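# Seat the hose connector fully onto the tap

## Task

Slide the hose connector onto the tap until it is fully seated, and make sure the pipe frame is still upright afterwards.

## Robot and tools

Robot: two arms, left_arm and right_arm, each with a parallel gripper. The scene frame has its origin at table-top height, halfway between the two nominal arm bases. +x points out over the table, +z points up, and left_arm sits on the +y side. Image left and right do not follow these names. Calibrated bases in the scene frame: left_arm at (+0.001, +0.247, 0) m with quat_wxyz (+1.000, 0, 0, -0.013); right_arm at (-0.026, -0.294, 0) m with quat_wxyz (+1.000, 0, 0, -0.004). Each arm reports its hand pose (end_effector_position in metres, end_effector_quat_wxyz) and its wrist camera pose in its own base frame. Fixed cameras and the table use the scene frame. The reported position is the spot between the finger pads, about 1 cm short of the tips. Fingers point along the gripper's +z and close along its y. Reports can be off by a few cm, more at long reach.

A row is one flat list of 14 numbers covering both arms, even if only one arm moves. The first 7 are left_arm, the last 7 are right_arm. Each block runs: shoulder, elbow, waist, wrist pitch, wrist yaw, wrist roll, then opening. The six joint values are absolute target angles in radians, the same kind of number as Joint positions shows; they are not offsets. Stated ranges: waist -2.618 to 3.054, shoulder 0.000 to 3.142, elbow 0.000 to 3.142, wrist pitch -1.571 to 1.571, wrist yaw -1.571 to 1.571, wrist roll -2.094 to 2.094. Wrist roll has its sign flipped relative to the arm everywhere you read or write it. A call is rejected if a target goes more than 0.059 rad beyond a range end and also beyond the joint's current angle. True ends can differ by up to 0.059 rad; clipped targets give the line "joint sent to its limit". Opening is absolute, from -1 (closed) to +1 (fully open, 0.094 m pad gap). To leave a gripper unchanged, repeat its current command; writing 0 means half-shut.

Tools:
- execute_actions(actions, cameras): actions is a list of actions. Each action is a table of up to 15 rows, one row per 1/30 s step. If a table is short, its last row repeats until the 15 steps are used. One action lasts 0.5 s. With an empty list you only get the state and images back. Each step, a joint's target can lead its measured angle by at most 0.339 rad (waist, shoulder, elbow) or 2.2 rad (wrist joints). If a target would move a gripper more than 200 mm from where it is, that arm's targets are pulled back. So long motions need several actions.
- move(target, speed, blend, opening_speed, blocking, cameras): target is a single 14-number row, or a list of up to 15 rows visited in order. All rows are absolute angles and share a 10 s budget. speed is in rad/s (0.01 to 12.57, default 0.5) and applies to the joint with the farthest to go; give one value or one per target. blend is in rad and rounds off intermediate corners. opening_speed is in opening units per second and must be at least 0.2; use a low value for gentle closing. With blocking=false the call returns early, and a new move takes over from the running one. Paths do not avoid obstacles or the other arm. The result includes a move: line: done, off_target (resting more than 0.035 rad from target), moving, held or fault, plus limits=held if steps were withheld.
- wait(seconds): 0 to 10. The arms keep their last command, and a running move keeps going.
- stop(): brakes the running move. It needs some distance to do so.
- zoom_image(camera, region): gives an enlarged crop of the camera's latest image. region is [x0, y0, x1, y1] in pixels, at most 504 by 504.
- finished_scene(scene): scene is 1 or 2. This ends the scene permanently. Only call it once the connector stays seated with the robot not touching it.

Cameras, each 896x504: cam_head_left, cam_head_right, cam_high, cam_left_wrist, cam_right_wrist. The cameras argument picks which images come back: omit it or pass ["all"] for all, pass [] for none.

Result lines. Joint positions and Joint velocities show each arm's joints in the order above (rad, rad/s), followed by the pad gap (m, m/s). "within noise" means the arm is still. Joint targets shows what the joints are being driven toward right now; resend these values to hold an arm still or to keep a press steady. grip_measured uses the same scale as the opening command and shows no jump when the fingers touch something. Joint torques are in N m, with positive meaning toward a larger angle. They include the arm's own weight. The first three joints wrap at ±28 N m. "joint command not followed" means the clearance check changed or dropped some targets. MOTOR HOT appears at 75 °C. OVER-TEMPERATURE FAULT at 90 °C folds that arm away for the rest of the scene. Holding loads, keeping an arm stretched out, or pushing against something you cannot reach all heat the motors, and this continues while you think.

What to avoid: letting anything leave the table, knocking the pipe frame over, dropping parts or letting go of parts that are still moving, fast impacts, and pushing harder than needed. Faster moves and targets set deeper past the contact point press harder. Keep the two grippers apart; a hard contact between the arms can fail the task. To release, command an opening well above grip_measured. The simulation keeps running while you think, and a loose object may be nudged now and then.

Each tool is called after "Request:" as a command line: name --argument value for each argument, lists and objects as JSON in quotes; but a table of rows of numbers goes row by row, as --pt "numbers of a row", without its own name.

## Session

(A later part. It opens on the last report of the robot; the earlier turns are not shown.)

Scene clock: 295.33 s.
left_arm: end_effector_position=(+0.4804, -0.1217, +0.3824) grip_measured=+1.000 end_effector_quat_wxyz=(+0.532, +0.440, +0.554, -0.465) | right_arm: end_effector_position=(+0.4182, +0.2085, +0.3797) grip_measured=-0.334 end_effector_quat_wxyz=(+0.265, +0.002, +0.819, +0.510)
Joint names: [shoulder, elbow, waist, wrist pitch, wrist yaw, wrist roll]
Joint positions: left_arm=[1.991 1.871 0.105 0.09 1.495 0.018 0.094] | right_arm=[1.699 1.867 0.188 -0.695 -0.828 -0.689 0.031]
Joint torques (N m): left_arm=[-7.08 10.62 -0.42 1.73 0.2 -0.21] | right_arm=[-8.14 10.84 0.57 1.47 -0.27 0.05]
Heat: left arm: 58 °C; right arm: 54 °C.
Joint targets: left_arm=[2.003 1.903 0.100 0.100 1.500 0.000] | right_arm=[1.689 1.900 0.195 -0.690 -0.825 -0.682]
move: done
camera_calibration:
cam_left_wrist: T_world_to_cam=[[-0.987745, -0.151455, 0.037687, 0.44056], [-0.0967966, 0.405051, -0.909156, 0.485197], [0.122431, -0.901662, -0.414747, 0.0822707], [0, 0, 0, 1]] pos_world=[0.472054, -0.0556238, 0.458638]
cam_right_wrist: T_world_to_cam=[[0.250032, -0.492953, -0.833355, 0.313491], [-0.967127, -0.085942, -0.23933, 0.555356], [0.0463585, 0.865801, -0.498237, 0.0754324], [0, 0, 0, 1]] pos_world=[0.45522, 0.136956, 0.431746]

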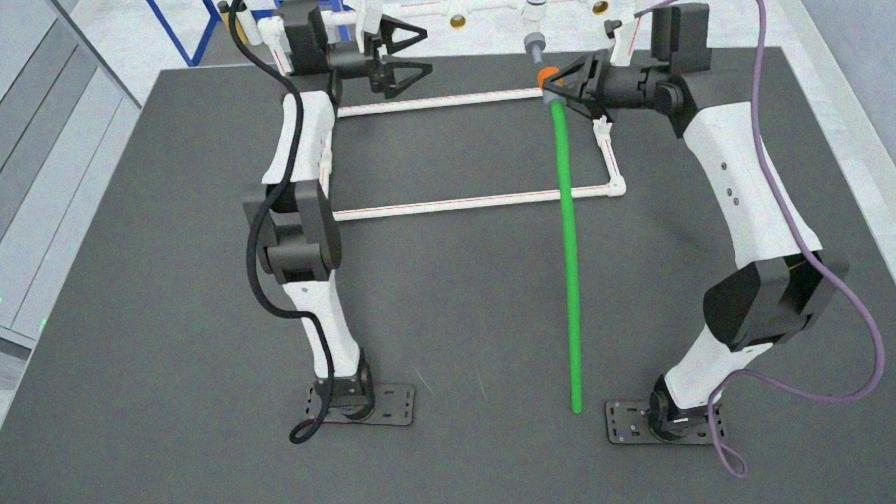

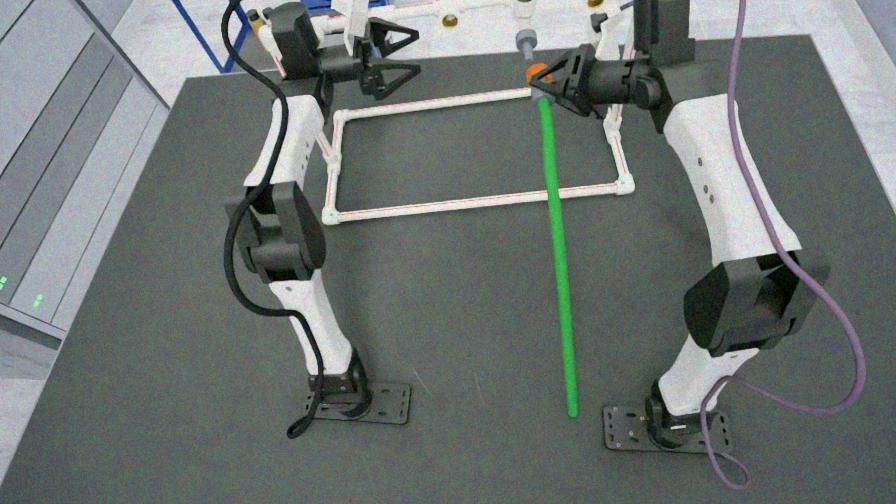

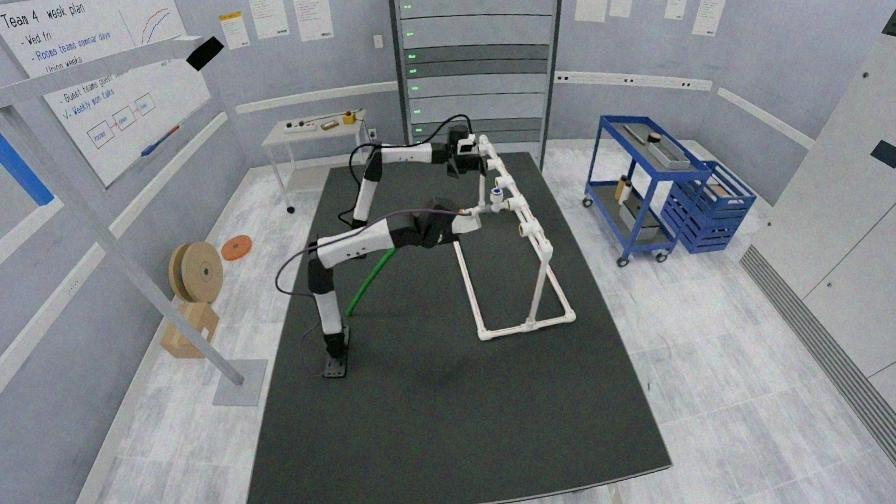

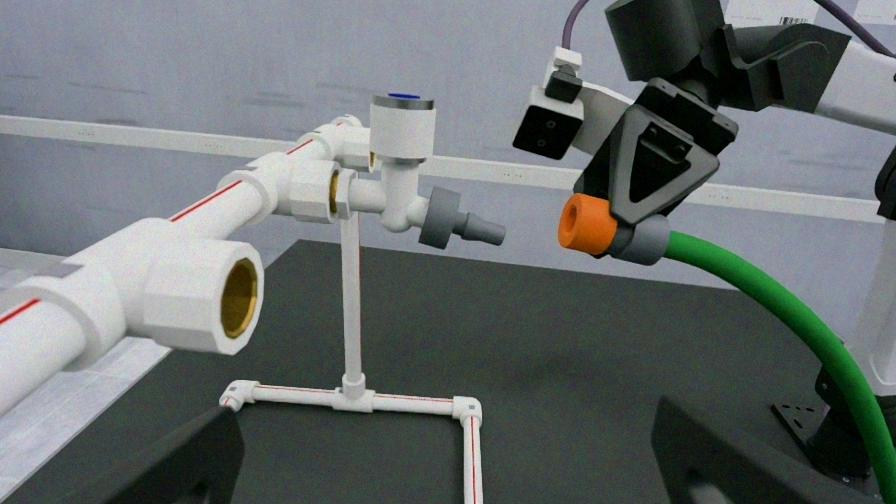

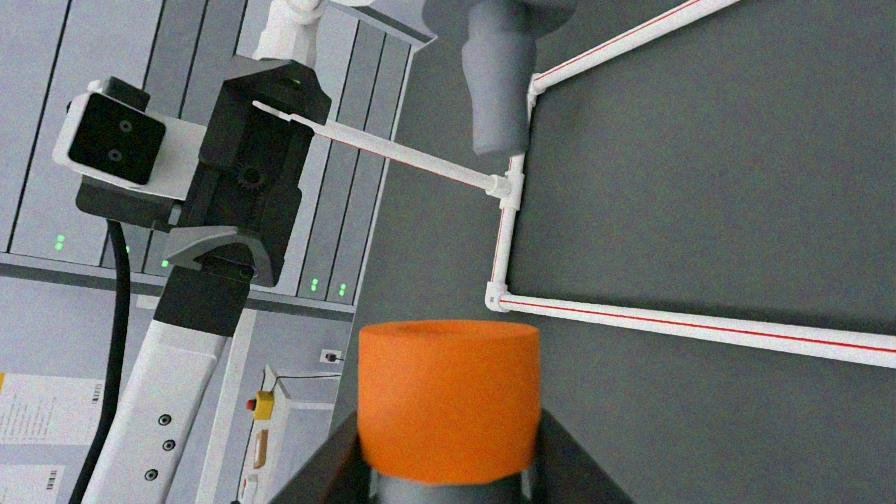

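Request:
zoom_image --camera "cam_left_wrist" --region '[400, 170, 530, 270]'

Request:
zoom_image --camera "cam_left_wrist" --region '[540, 170, 700, 290]'

Request:
zoom_image --camera "cam_head_left" --region '[490, 0, 640, 120]'

Request:
zoom_image --camera "cam_head_right" --region '[480, 0, 630, 120]'

Scaled by 3.877 from the camera's 896x504 image, which has a finer 1280x720 frame.

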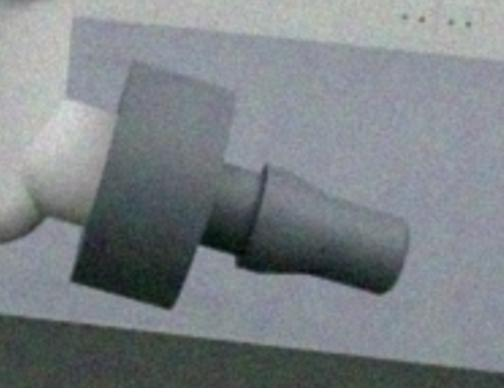

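Scaled by 3.150 from the camera's 896x504 image, which has a finer 1280x720 frame.

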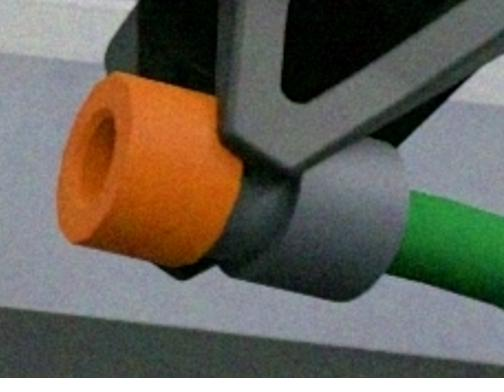

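Scaled by 3.360 from the camera's 896x504 image, which has a finer 1280x720 frame.

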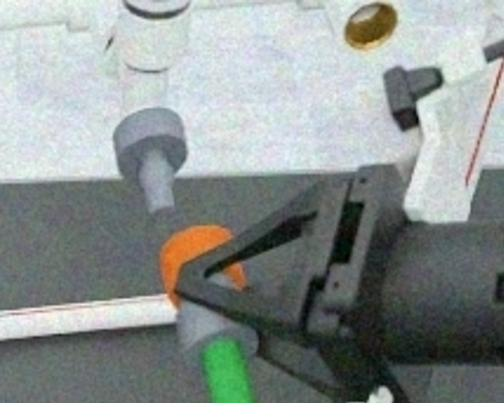

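Scaled by 3.360 from the camera's 896x504 image, which has a finer 1280x720 frame.

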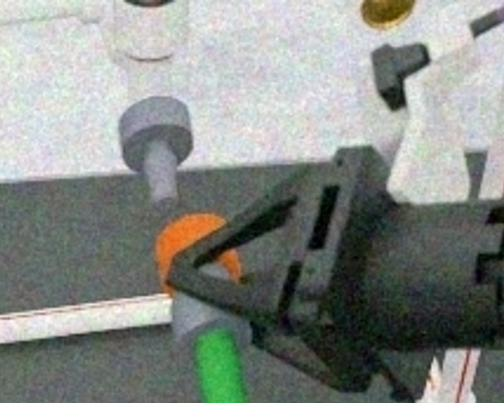

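Request:
move --target '[2.003,1.903,0.1,0.1,1.5,0,1,1.646,1.66,0.246,-0.352,-0.711,-0.772,-0.5]' --speed 0.3

Request:
zoom_image --camera "cam_left_wrist" --region '[400, 140, 700, 300]'

Request:
zoom_image --camera "cam_right_wrist" --region '[300, 0, 620, 200]'

Request:
zoom_image --camera "cam_head_left" --region '[490, 0, 640, 120]'

Scene clock: 353.50 s.
left_arm: end_effector_position=(+0.4804, -0.1217, +0.3824) grip_measured=+1.000 end_effector_quat_wxyz=(+0.532, +0.440, +0.554, -0.465) | right_arm: end_effector_position=(+0.4432, +0.2244, +0.3469) grip_measured=-0.334 end_effector_quat_wxyz=(+0.310, +0.014, +0.807, +0.503)
Joint names: [shoulder, elbow, waist, wrist pitch, wrist yaw, wrist roll]
Joint positions: left_arm=[1.991 1.871 0.105 0.09 1.495 0.018 0.094] | right_arm=[1.688 1.659 0.239 -0.385 -0.718 -0.755 0.031]
Joint torques (N m): left_arm=[-7.05 10.63 -0.43 1.71 0.19 -0.23] | right_arm=[-11.15 8.12 0.57 1.83 -0.13 -0.21]
Heat: left arm: 62 °C; right arm: 54 °C.
Joint targets: left_arm=[2.003 1.903 0.100 0.100 1.500 0.000] | right_arm=[1.646 1.660 0.246 -0.352 -0.711 -0.772]
move: off_target (right_arm); right_arm: the shoulder is farthest, 0.042 rad from its target
camera_calibration:
cam_left_wrist: T_world_to_cam=[[-0.987745, -0.151455, 0.037687, 0.44056], [-0.0967966, 0.405051, -0.909156, 0.485197], [0.122431, -0.901662, -0.414747, 0.0822707], [0, 0, 0, 1]] pos_world=[0.472054, -0.0556238, 0.458638]
cam_right_wrist: T_world_to_cam=[[0.271137, -0.505593, -0.819061, 0.276195], [-0.95244, -0.0179733, -0.304195, 0.573673], [0.139078, 0.862585, -0.48642, -0.000344397], [0, 0, 0, 1]] pos_world=[0.47155, 0.15025, 0.400561]

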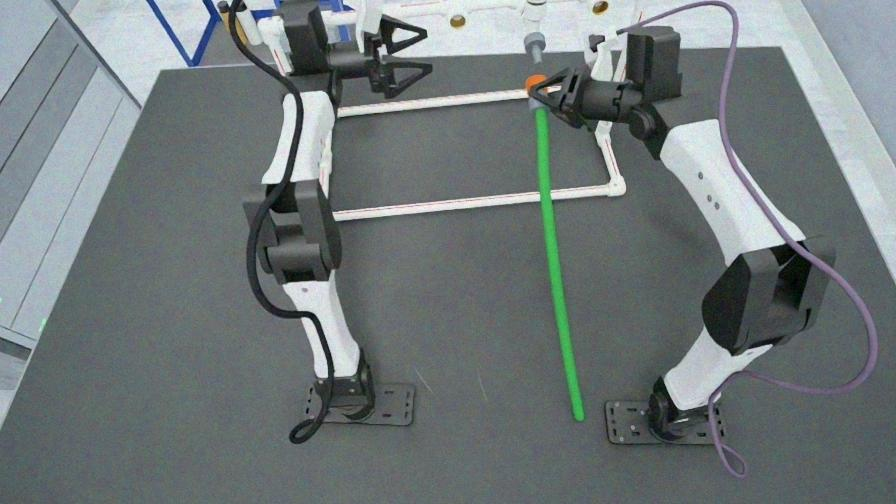

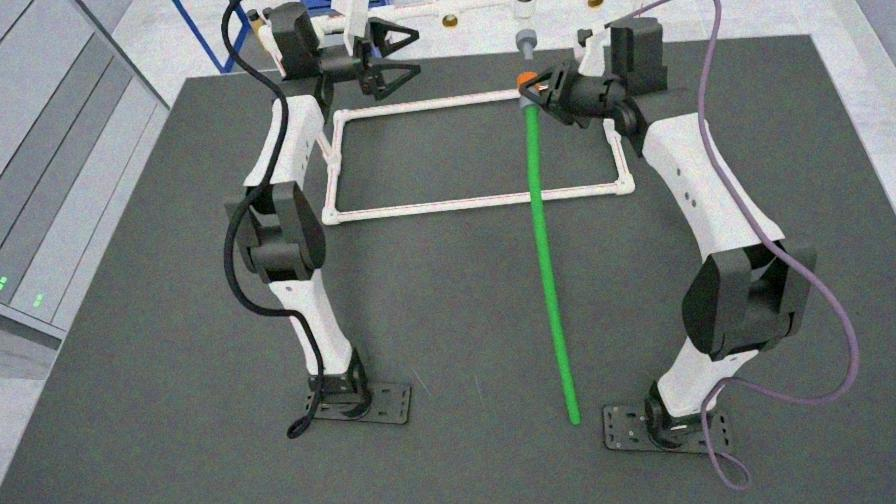

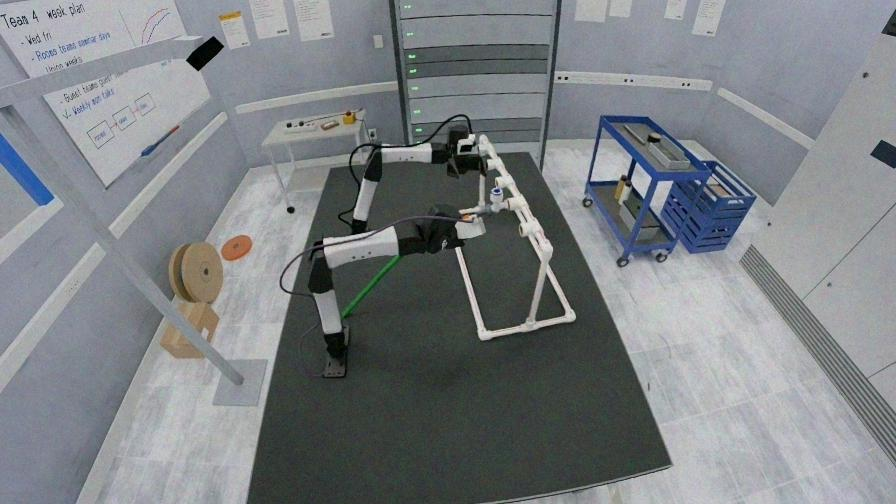

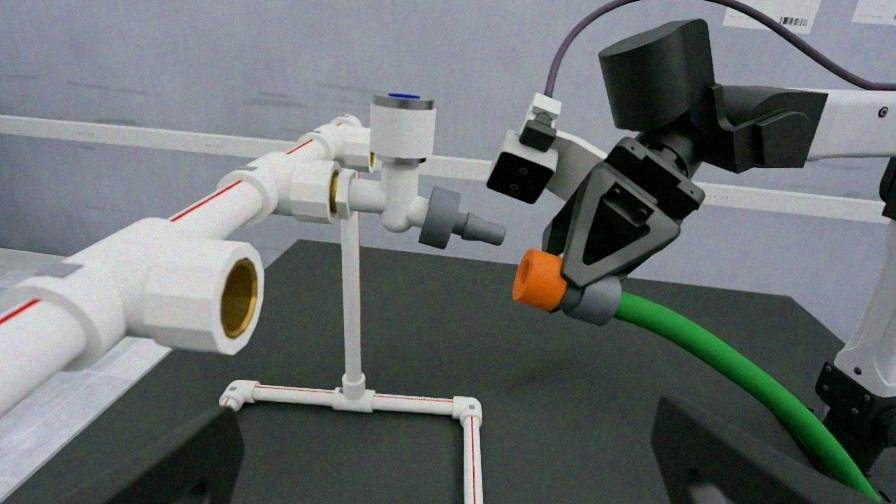

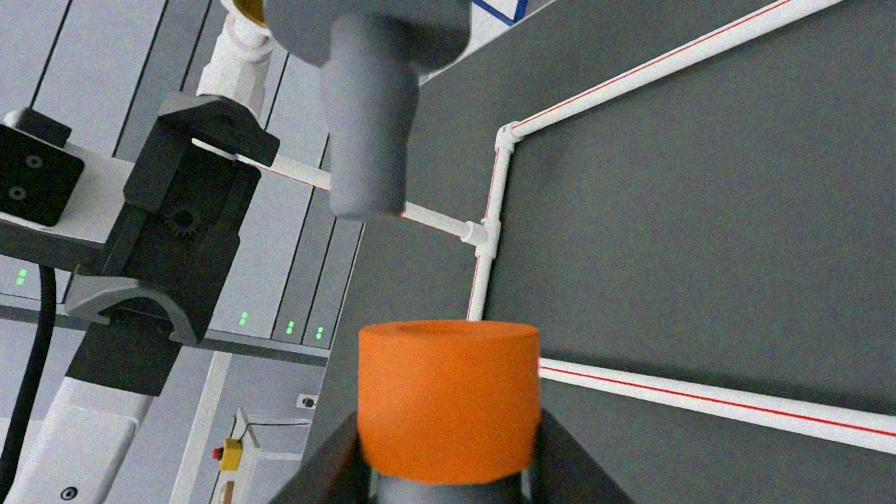

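Scaled by 1.680 from the camera's 896x504 image, which has a finer 1280x720 frame.

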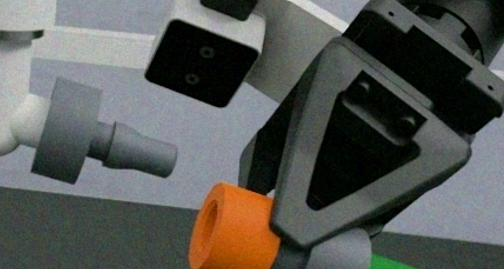

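Scaled by 1.575 from the camera's 896x504 image, which has a finer 1280x720 frame.

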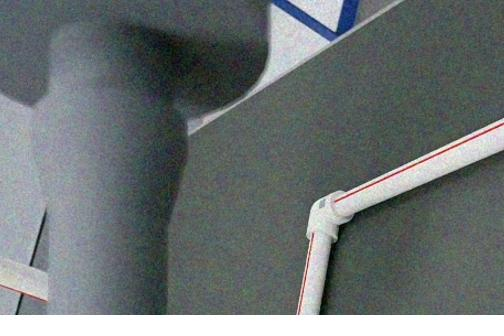

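Scaled by 3.360 from the camera's 896x504 image, which has a finer 1280x720 frame.

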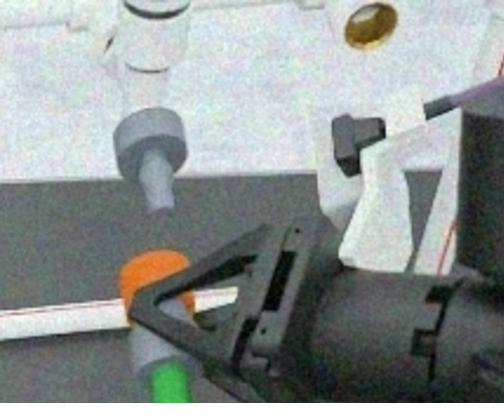

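Request:
zoom_image --camera "cam_left_wrist" --region '[400, 170, 640, 340]'

Request:
zoom_image --camera "cam_right_wrist" --region '[260, 60, 500, 240]'

Request:
zoom_image --camera "cam_head_right" --region '[480, 0, 630, 120]'

Scaled by 2.100 from the camera's 896x504 image, which has a finer 1280x720 frame.

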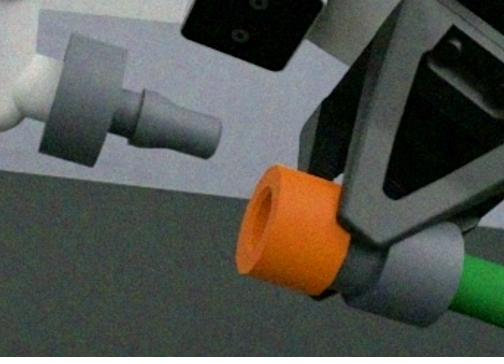

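Scaled by 2.100 from the camera's 896x504 image, which has a finer 1280x720 frame.

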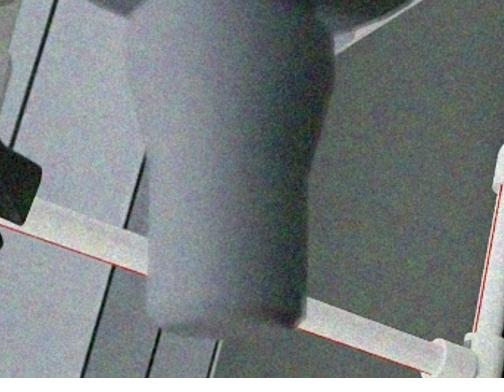

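Scaled by 3.360 from the camera's 896x504 image, which has a finer 1280x720 frame.

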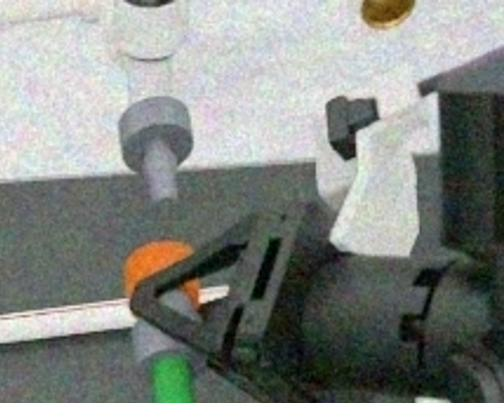

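Request:
zoom_image --camera "cam_left_wrist" --region '[412, 180, 472, 260]'

Request:
zoom_image --camera "cam_left_wrist" --region '[505, 235, 585, 325]'

Request:
zoom_image --camera "cam_head_left" --region '[515, 20, 565, 70]'

Request:
zoom_image --camera "cam_head_left" --region '[510, 65, 580, 135]'

Request:
zoom_image --camera "cam_head_right" --region '[505, 20, 555, 70]'

Request:
zoom_image --camera "cam_head_right" --region '[500, 65, 570, 135]'

Scaled by 6.300 from the camera's 896x504 image, which has a finer 1280x720 frame.

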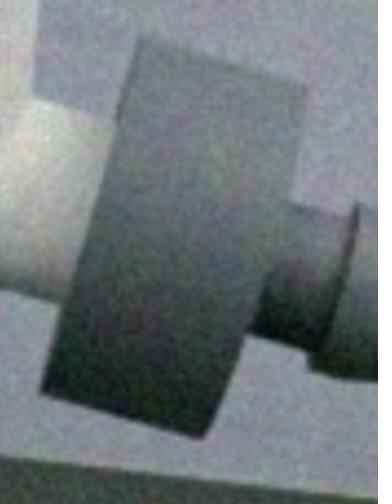

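Scaled by 5.600 from the camera's 896x504 image, which has a finer 1280x720 frame.

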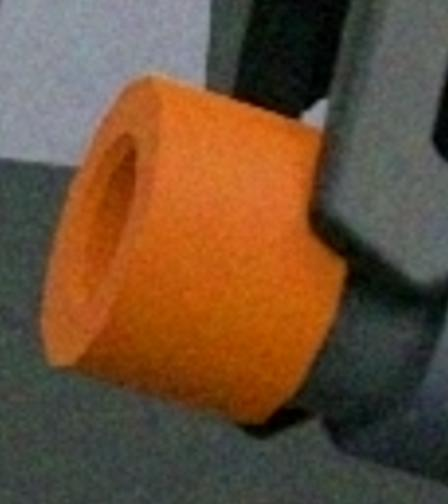

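Scaled by 10.080 from the camera's 896x504 image, which has a finer 1280x720 frame.

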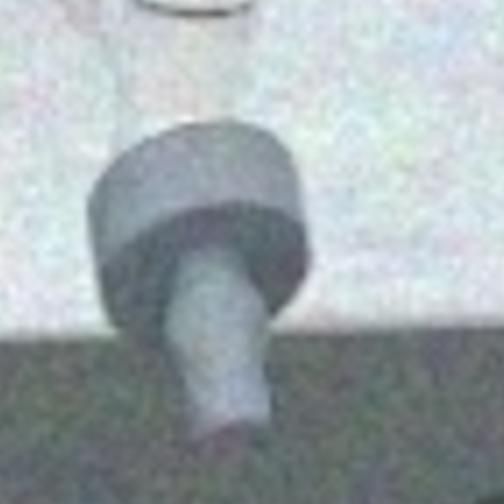

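Scaled by 7.200 from the camera's 896x504 image, which has a finer 1280x720 frame.

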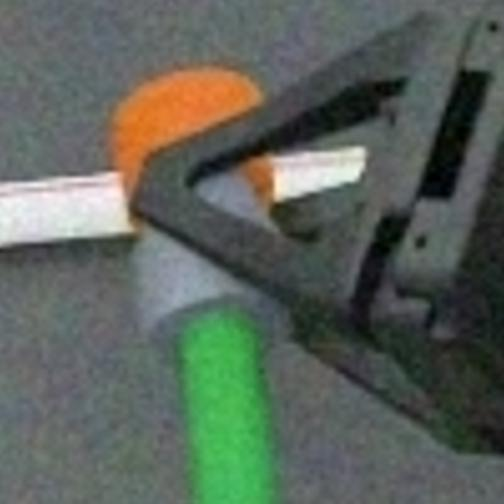

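Scaled by 10.080 from the camera's 896x504 image, which has a finer 1280x720 frame.

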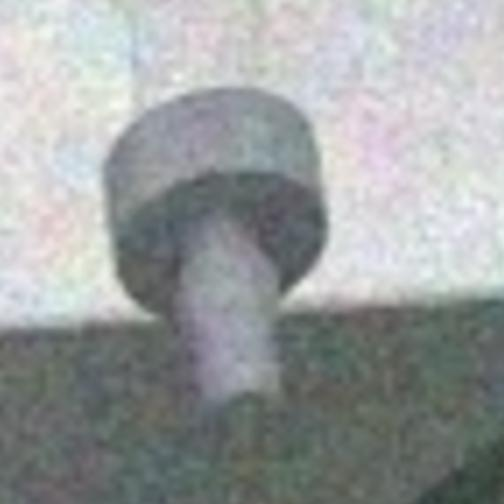

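Scaled by 7.200 from the camera's 896x504 image, which has a finer 1280x720 frame.

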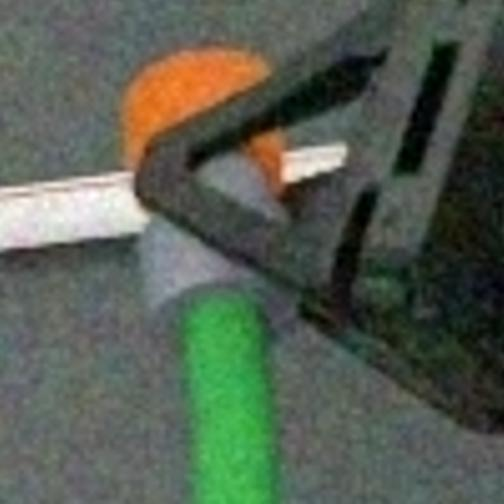

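Request:
move --target '[2.003,1.903,0.1,0.1,1.5,0,1,1.620,1.731,0.252,-0.43,-0.673,-0.793,-0.5]' --speed 0.3

Request:
zoom_image --camera "cam_left_wrist" --region '[400, 170, 640, 310]'

Request:
zoom_image --camera "cam_right_wrist" --region '[330, 50, 570, 350]'

Request:
zoom_image --camera "cam_head_left" --region '[510, 20, 580, 120]'

Request:
zoom_image --camera "cam_head_right" --region '[500, 20, 570, 120]'

Scene clock: 393.30 s.
left_arm: end_effector_position=(+0.4804, -0.1217, +0.3824) grip_measured=+1.000 end_effector_quat_wxyz=(+0.532, +0.440, +0.554, -0.465) | right_arm: end_effector_position=(+0.4349, +0.2202, +0.3683) grip_measured=-0.334 end_effector_quat_wxyz=(+0.321, +0.027, +0.805, +0.498)
Joint names: [shoulder, elbow, waist, wrist pitch, wrist yaw, wrist roll]
Joint positions: left_arm=[1.991 1.871 0.105 0.09 1.495 0.018 0.094] | right_arm=[1.652 1.699 0.245 -0.44 -0.679 -0.776 0.031]
Joint torques (N m): left_arm=[-7.05 10.62 -0.47 1.7 0.21 -0.22] | right_arm=[-9.99 11.15 0.58 1.67 -0.13 -0.21]
Heat: left arm: 64 °C; right arm: 63 °C.
Joint targets: left_arm=[2.003 1.903 0.100 0.100 1.500 0.000] | right_arm=[1.620 1.731 0.252 -0.430 -0.673 -0.793]
move: done
camera_calibration:
cam_left_wrist: T_world_to_cam=[[-0.987745, -0.151455, 0.037687, 0.44056], [-0.0967966, 0.405051, -0.909156, 0.485197], [0.122431, -0.901662, -0.414747, 0.0822707], [0, 0, 0, 1]] pos_world=[0.472054, -0.0556238, 0.458638]
cam_right_wrist: T_world_to_cam=[[0.258601, -0.513808, -0.818002, 0.300804], [-0.950441, 0.0159618, -0.310496, 0.566254], [0.172592, 0.857757, -0.484216, 0.000612176], [0, 0, 0, 1]] pos_world=[0.460297, 0.144992, 0.422174]

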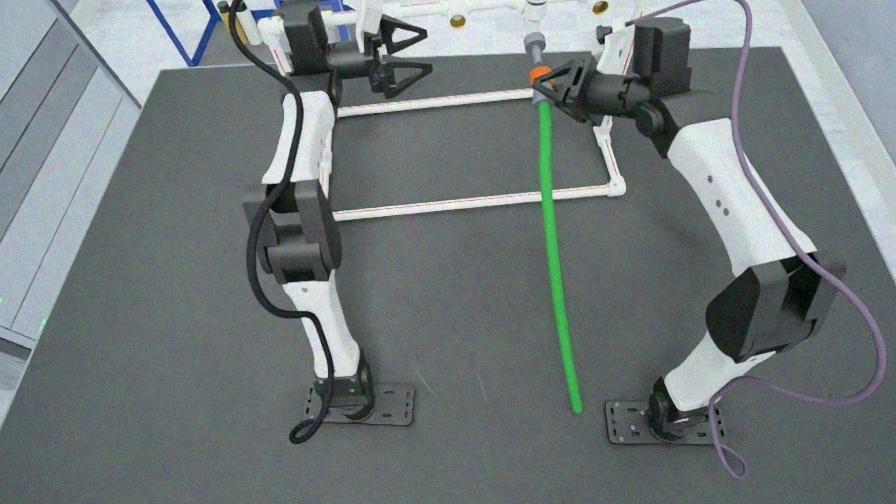

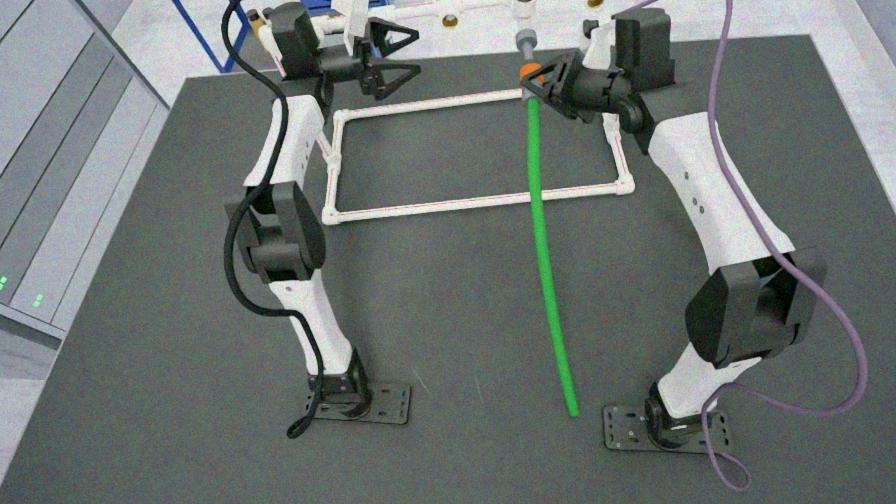

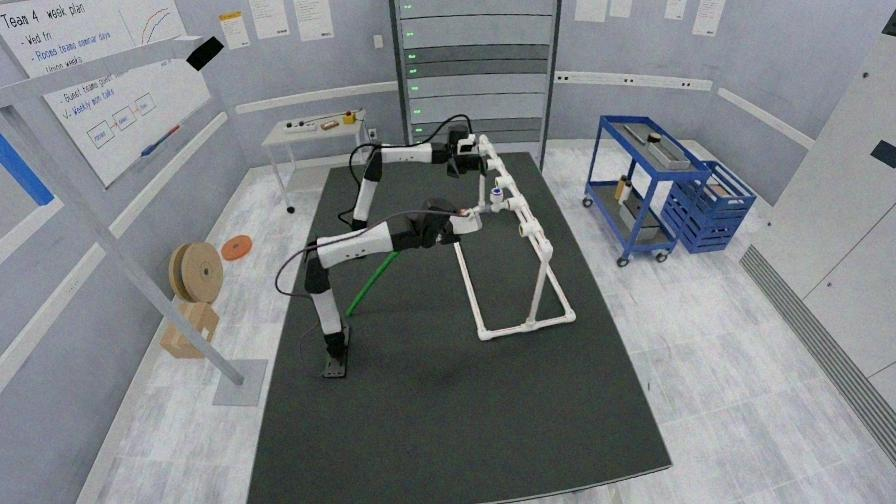

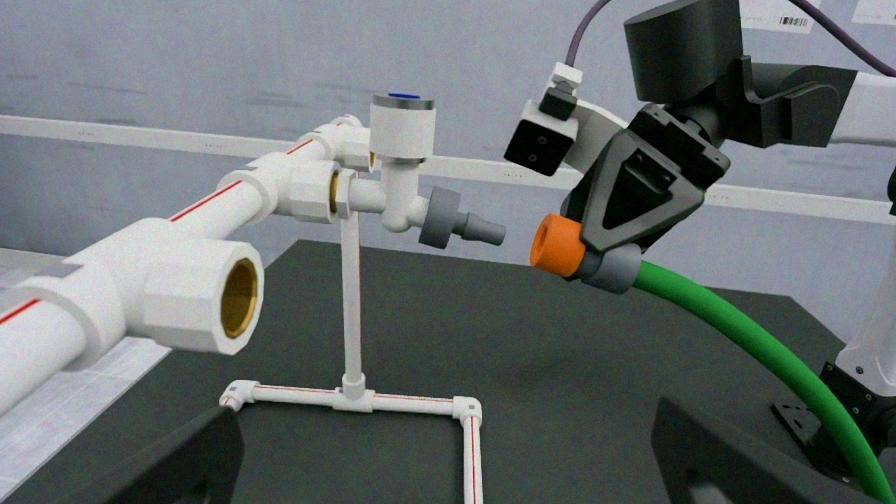

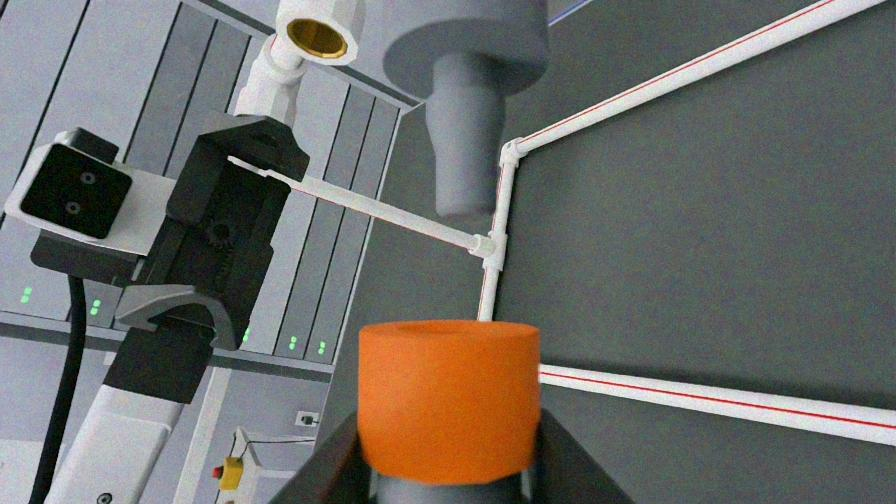

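Scaled by 2.100 from the camera's 896x504 image, which has a finer 1280x720 frame.

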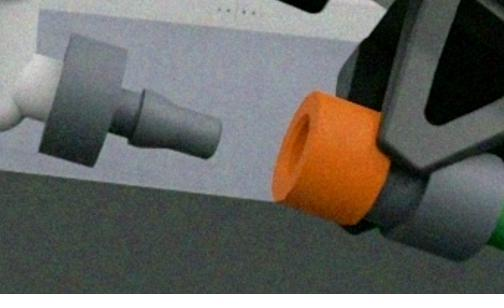

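Scaled by 1.680 from the camera's 896x504 image, which has a finer 1280x720 frame.

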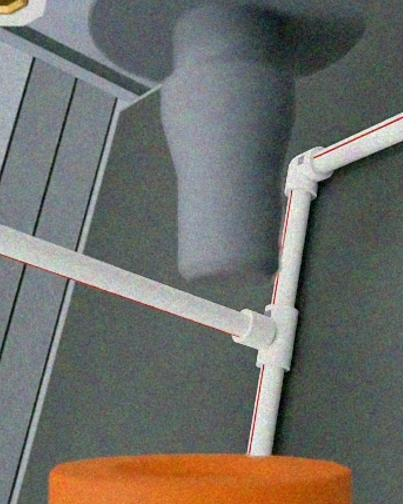

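Scaled by 5.040 from the camera's 896x504 image, which has a finer 1280x720 frame.

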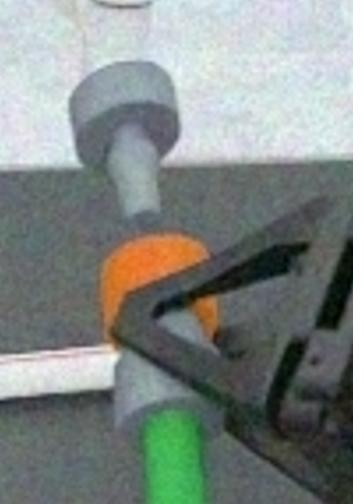

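Scaled by 5.040 from the camera's 896x504 image, which has a finer 1280x720 frame.

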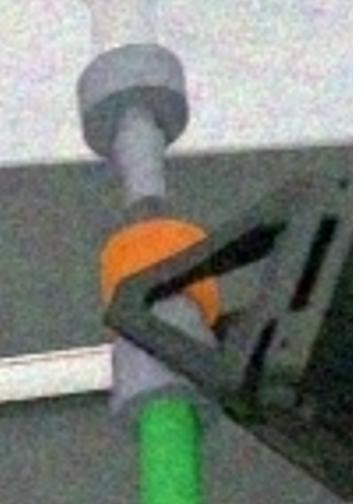

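Request:
move --target '[2.003,1.903,0.1,0.1,1.5,0,1,1.721,1.833,0.227,-0.49,-0.738,-0.736,-0.5]' --speed 0.25

Request:
zoom_image --camera "cam_left_wrist" --region '[400, 170, 640, 310]'

Request:
zoom_image --camera "cam_right_wrist" --region '[330, 100, 570, 400]'

Request:
zoom_image --camera "cam_head_left" --region '[510, 20, 580, 120]'

Request:
zoom_image --camera "cam_head_right" --region '[500, 20, 570, 120]'

Scene clock: 442.83 s.
left_arm: end_effector_position=(+0.4804, -0.1217, +0.3824) grip_measured=+1.000 end_effector_quat_wxyz=(+0.532, +0.440, +0.554, -0.465) | right_arm: end_effector_position=(+0.4467, +0.2223, +0.3694) grip_measured=-0.334 end_effector_quat_wxyz=(+0.310, +0.015, +0.808, +0.500)
Joint names: [shoulder, elbow, waist, wrist pitch, wrist yaw, wrist roll]
Joint positions: left_arm=[1.991 1.871 0.105 0.09 1.495 0.018 0.094] | right_arm=[1.725 1.8 0.233 -0.496 -0.719 -0.747 0.031]
Joint torques (N m): left_arm=[-7.01 10.62 -0.43 1.7 0.2 -0.21] | right_arm=[-8.05 11.22 -0.55 1.58 -0.42 0.1]
Heat: left arm: 65 °C; right arm: 60 °C.
Joint targets: left_arm=[2.003 1.903 0.100 0.100 1.500 0.000] | right_arm=[1.721 1.833 0.227 -0.490 -0.738 -0.736]
move: done
camera_calibration:
cam_left_wrist: T_world_to_cam=[[-0.987745, -0.151455, 0.037687, 0.44056], [-0.0967966, 0.405051, -0.909156, 0.485197], [0.122431, -0.901662, -0.414747, 0.0822707], [0, 0, 0, 1]] pos_world=[0.472054, -0.0556238, 0.458638]
cam_right_wrist: T_world_to_cam=[[0.269036, -0.510409, -0.816763, 0.293797], [-0.952834, -0.0173832, -0.302994, 0.583433], [0.140453, 0.859756, -0.491012, 0.0136728], [0, 0, 0, 1]] pos_world=[0.474953, 0.148343, 0.423453]

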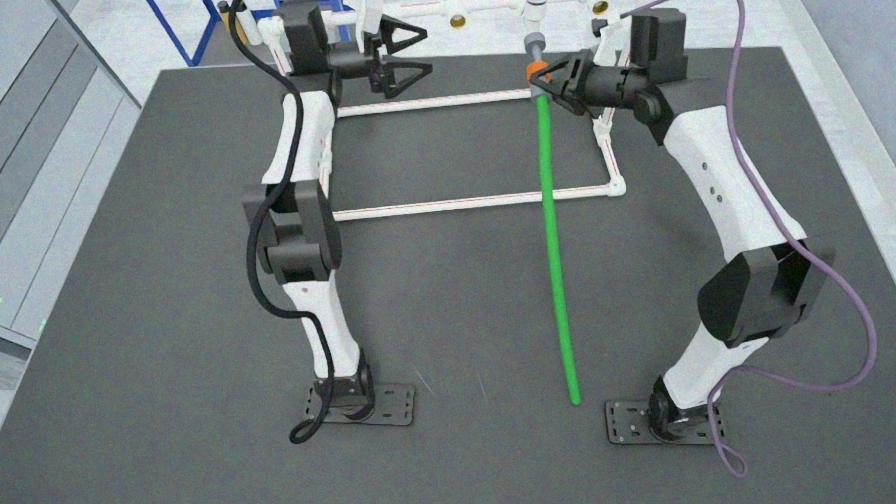

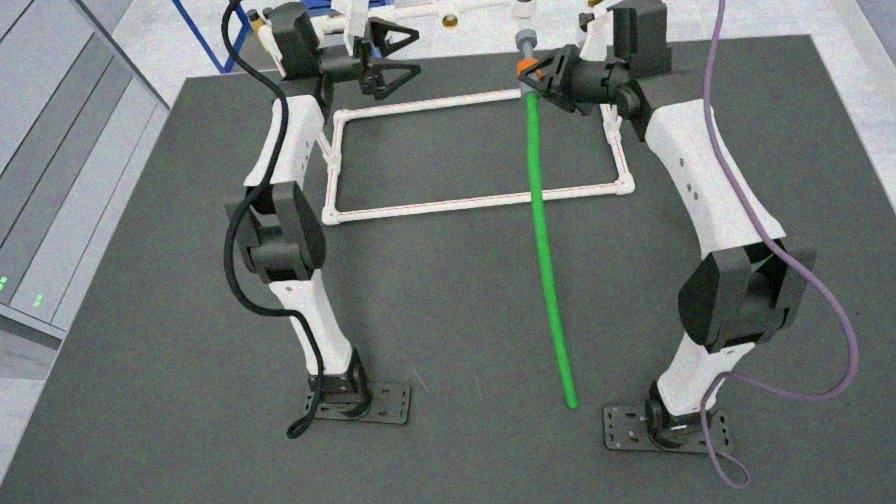

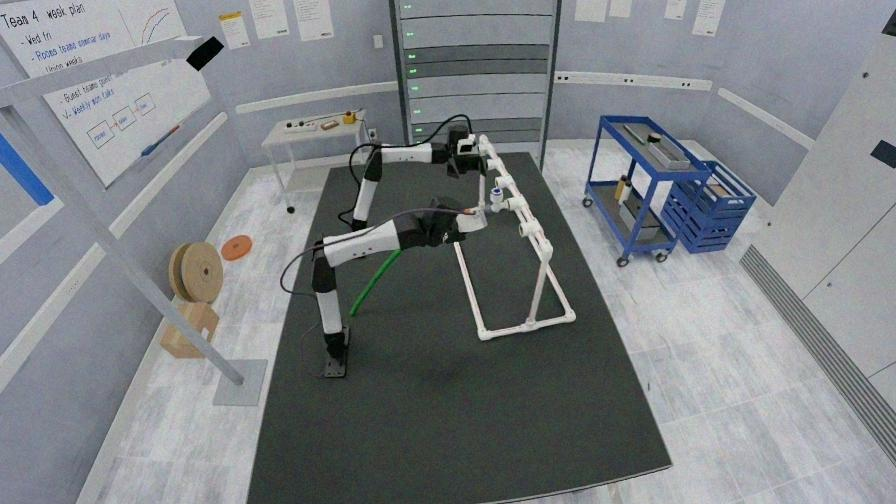

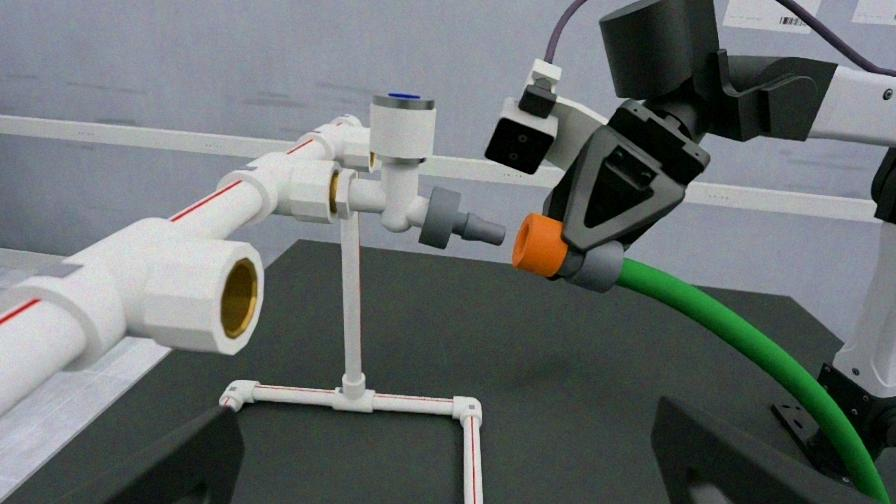

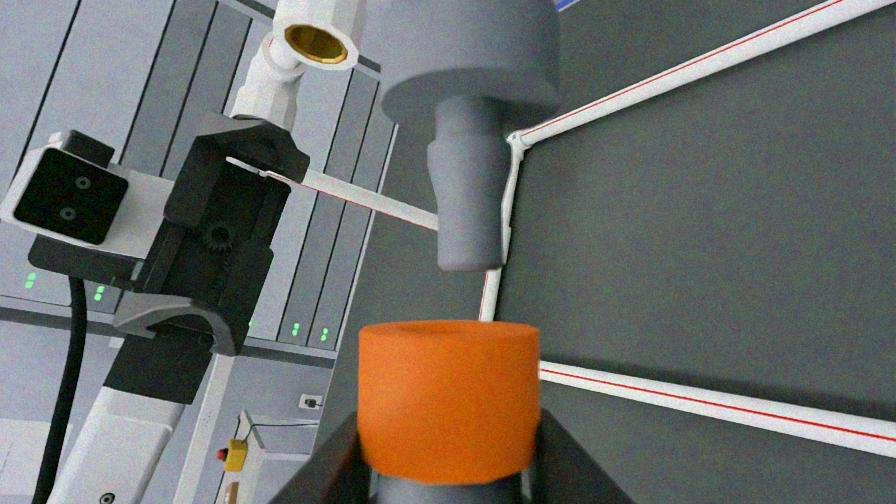

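Scaled by 2.100 from the camera's 896x504 image, which has a finer 1280x720 frame.

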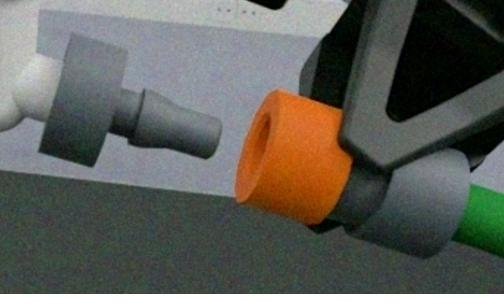

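Scaled by 1.680 from the camera's 896x504 image, which has a finer 1280x720 frame.

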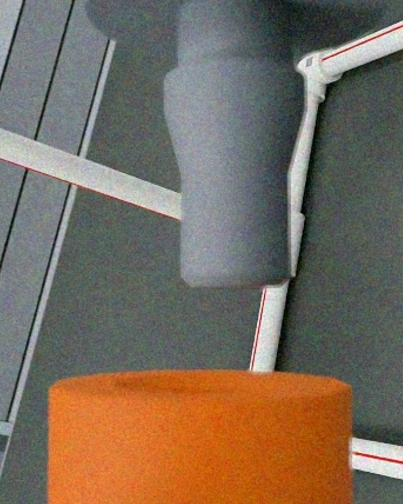

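Scaled by 5.040 from the camera's 896x504 image, which has a finer 1280x720 frame.

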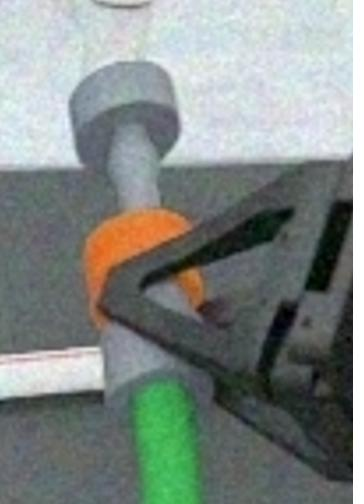

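Scaled by 5.040 from the camera's 896x504 image, which has a finer 1280x720 frame.

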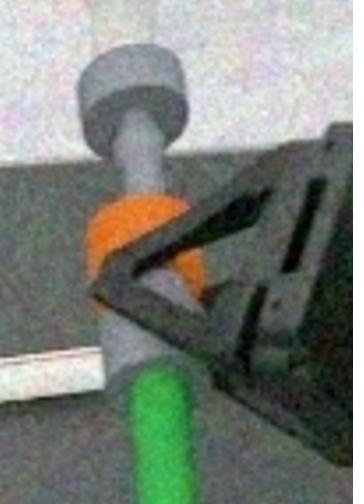

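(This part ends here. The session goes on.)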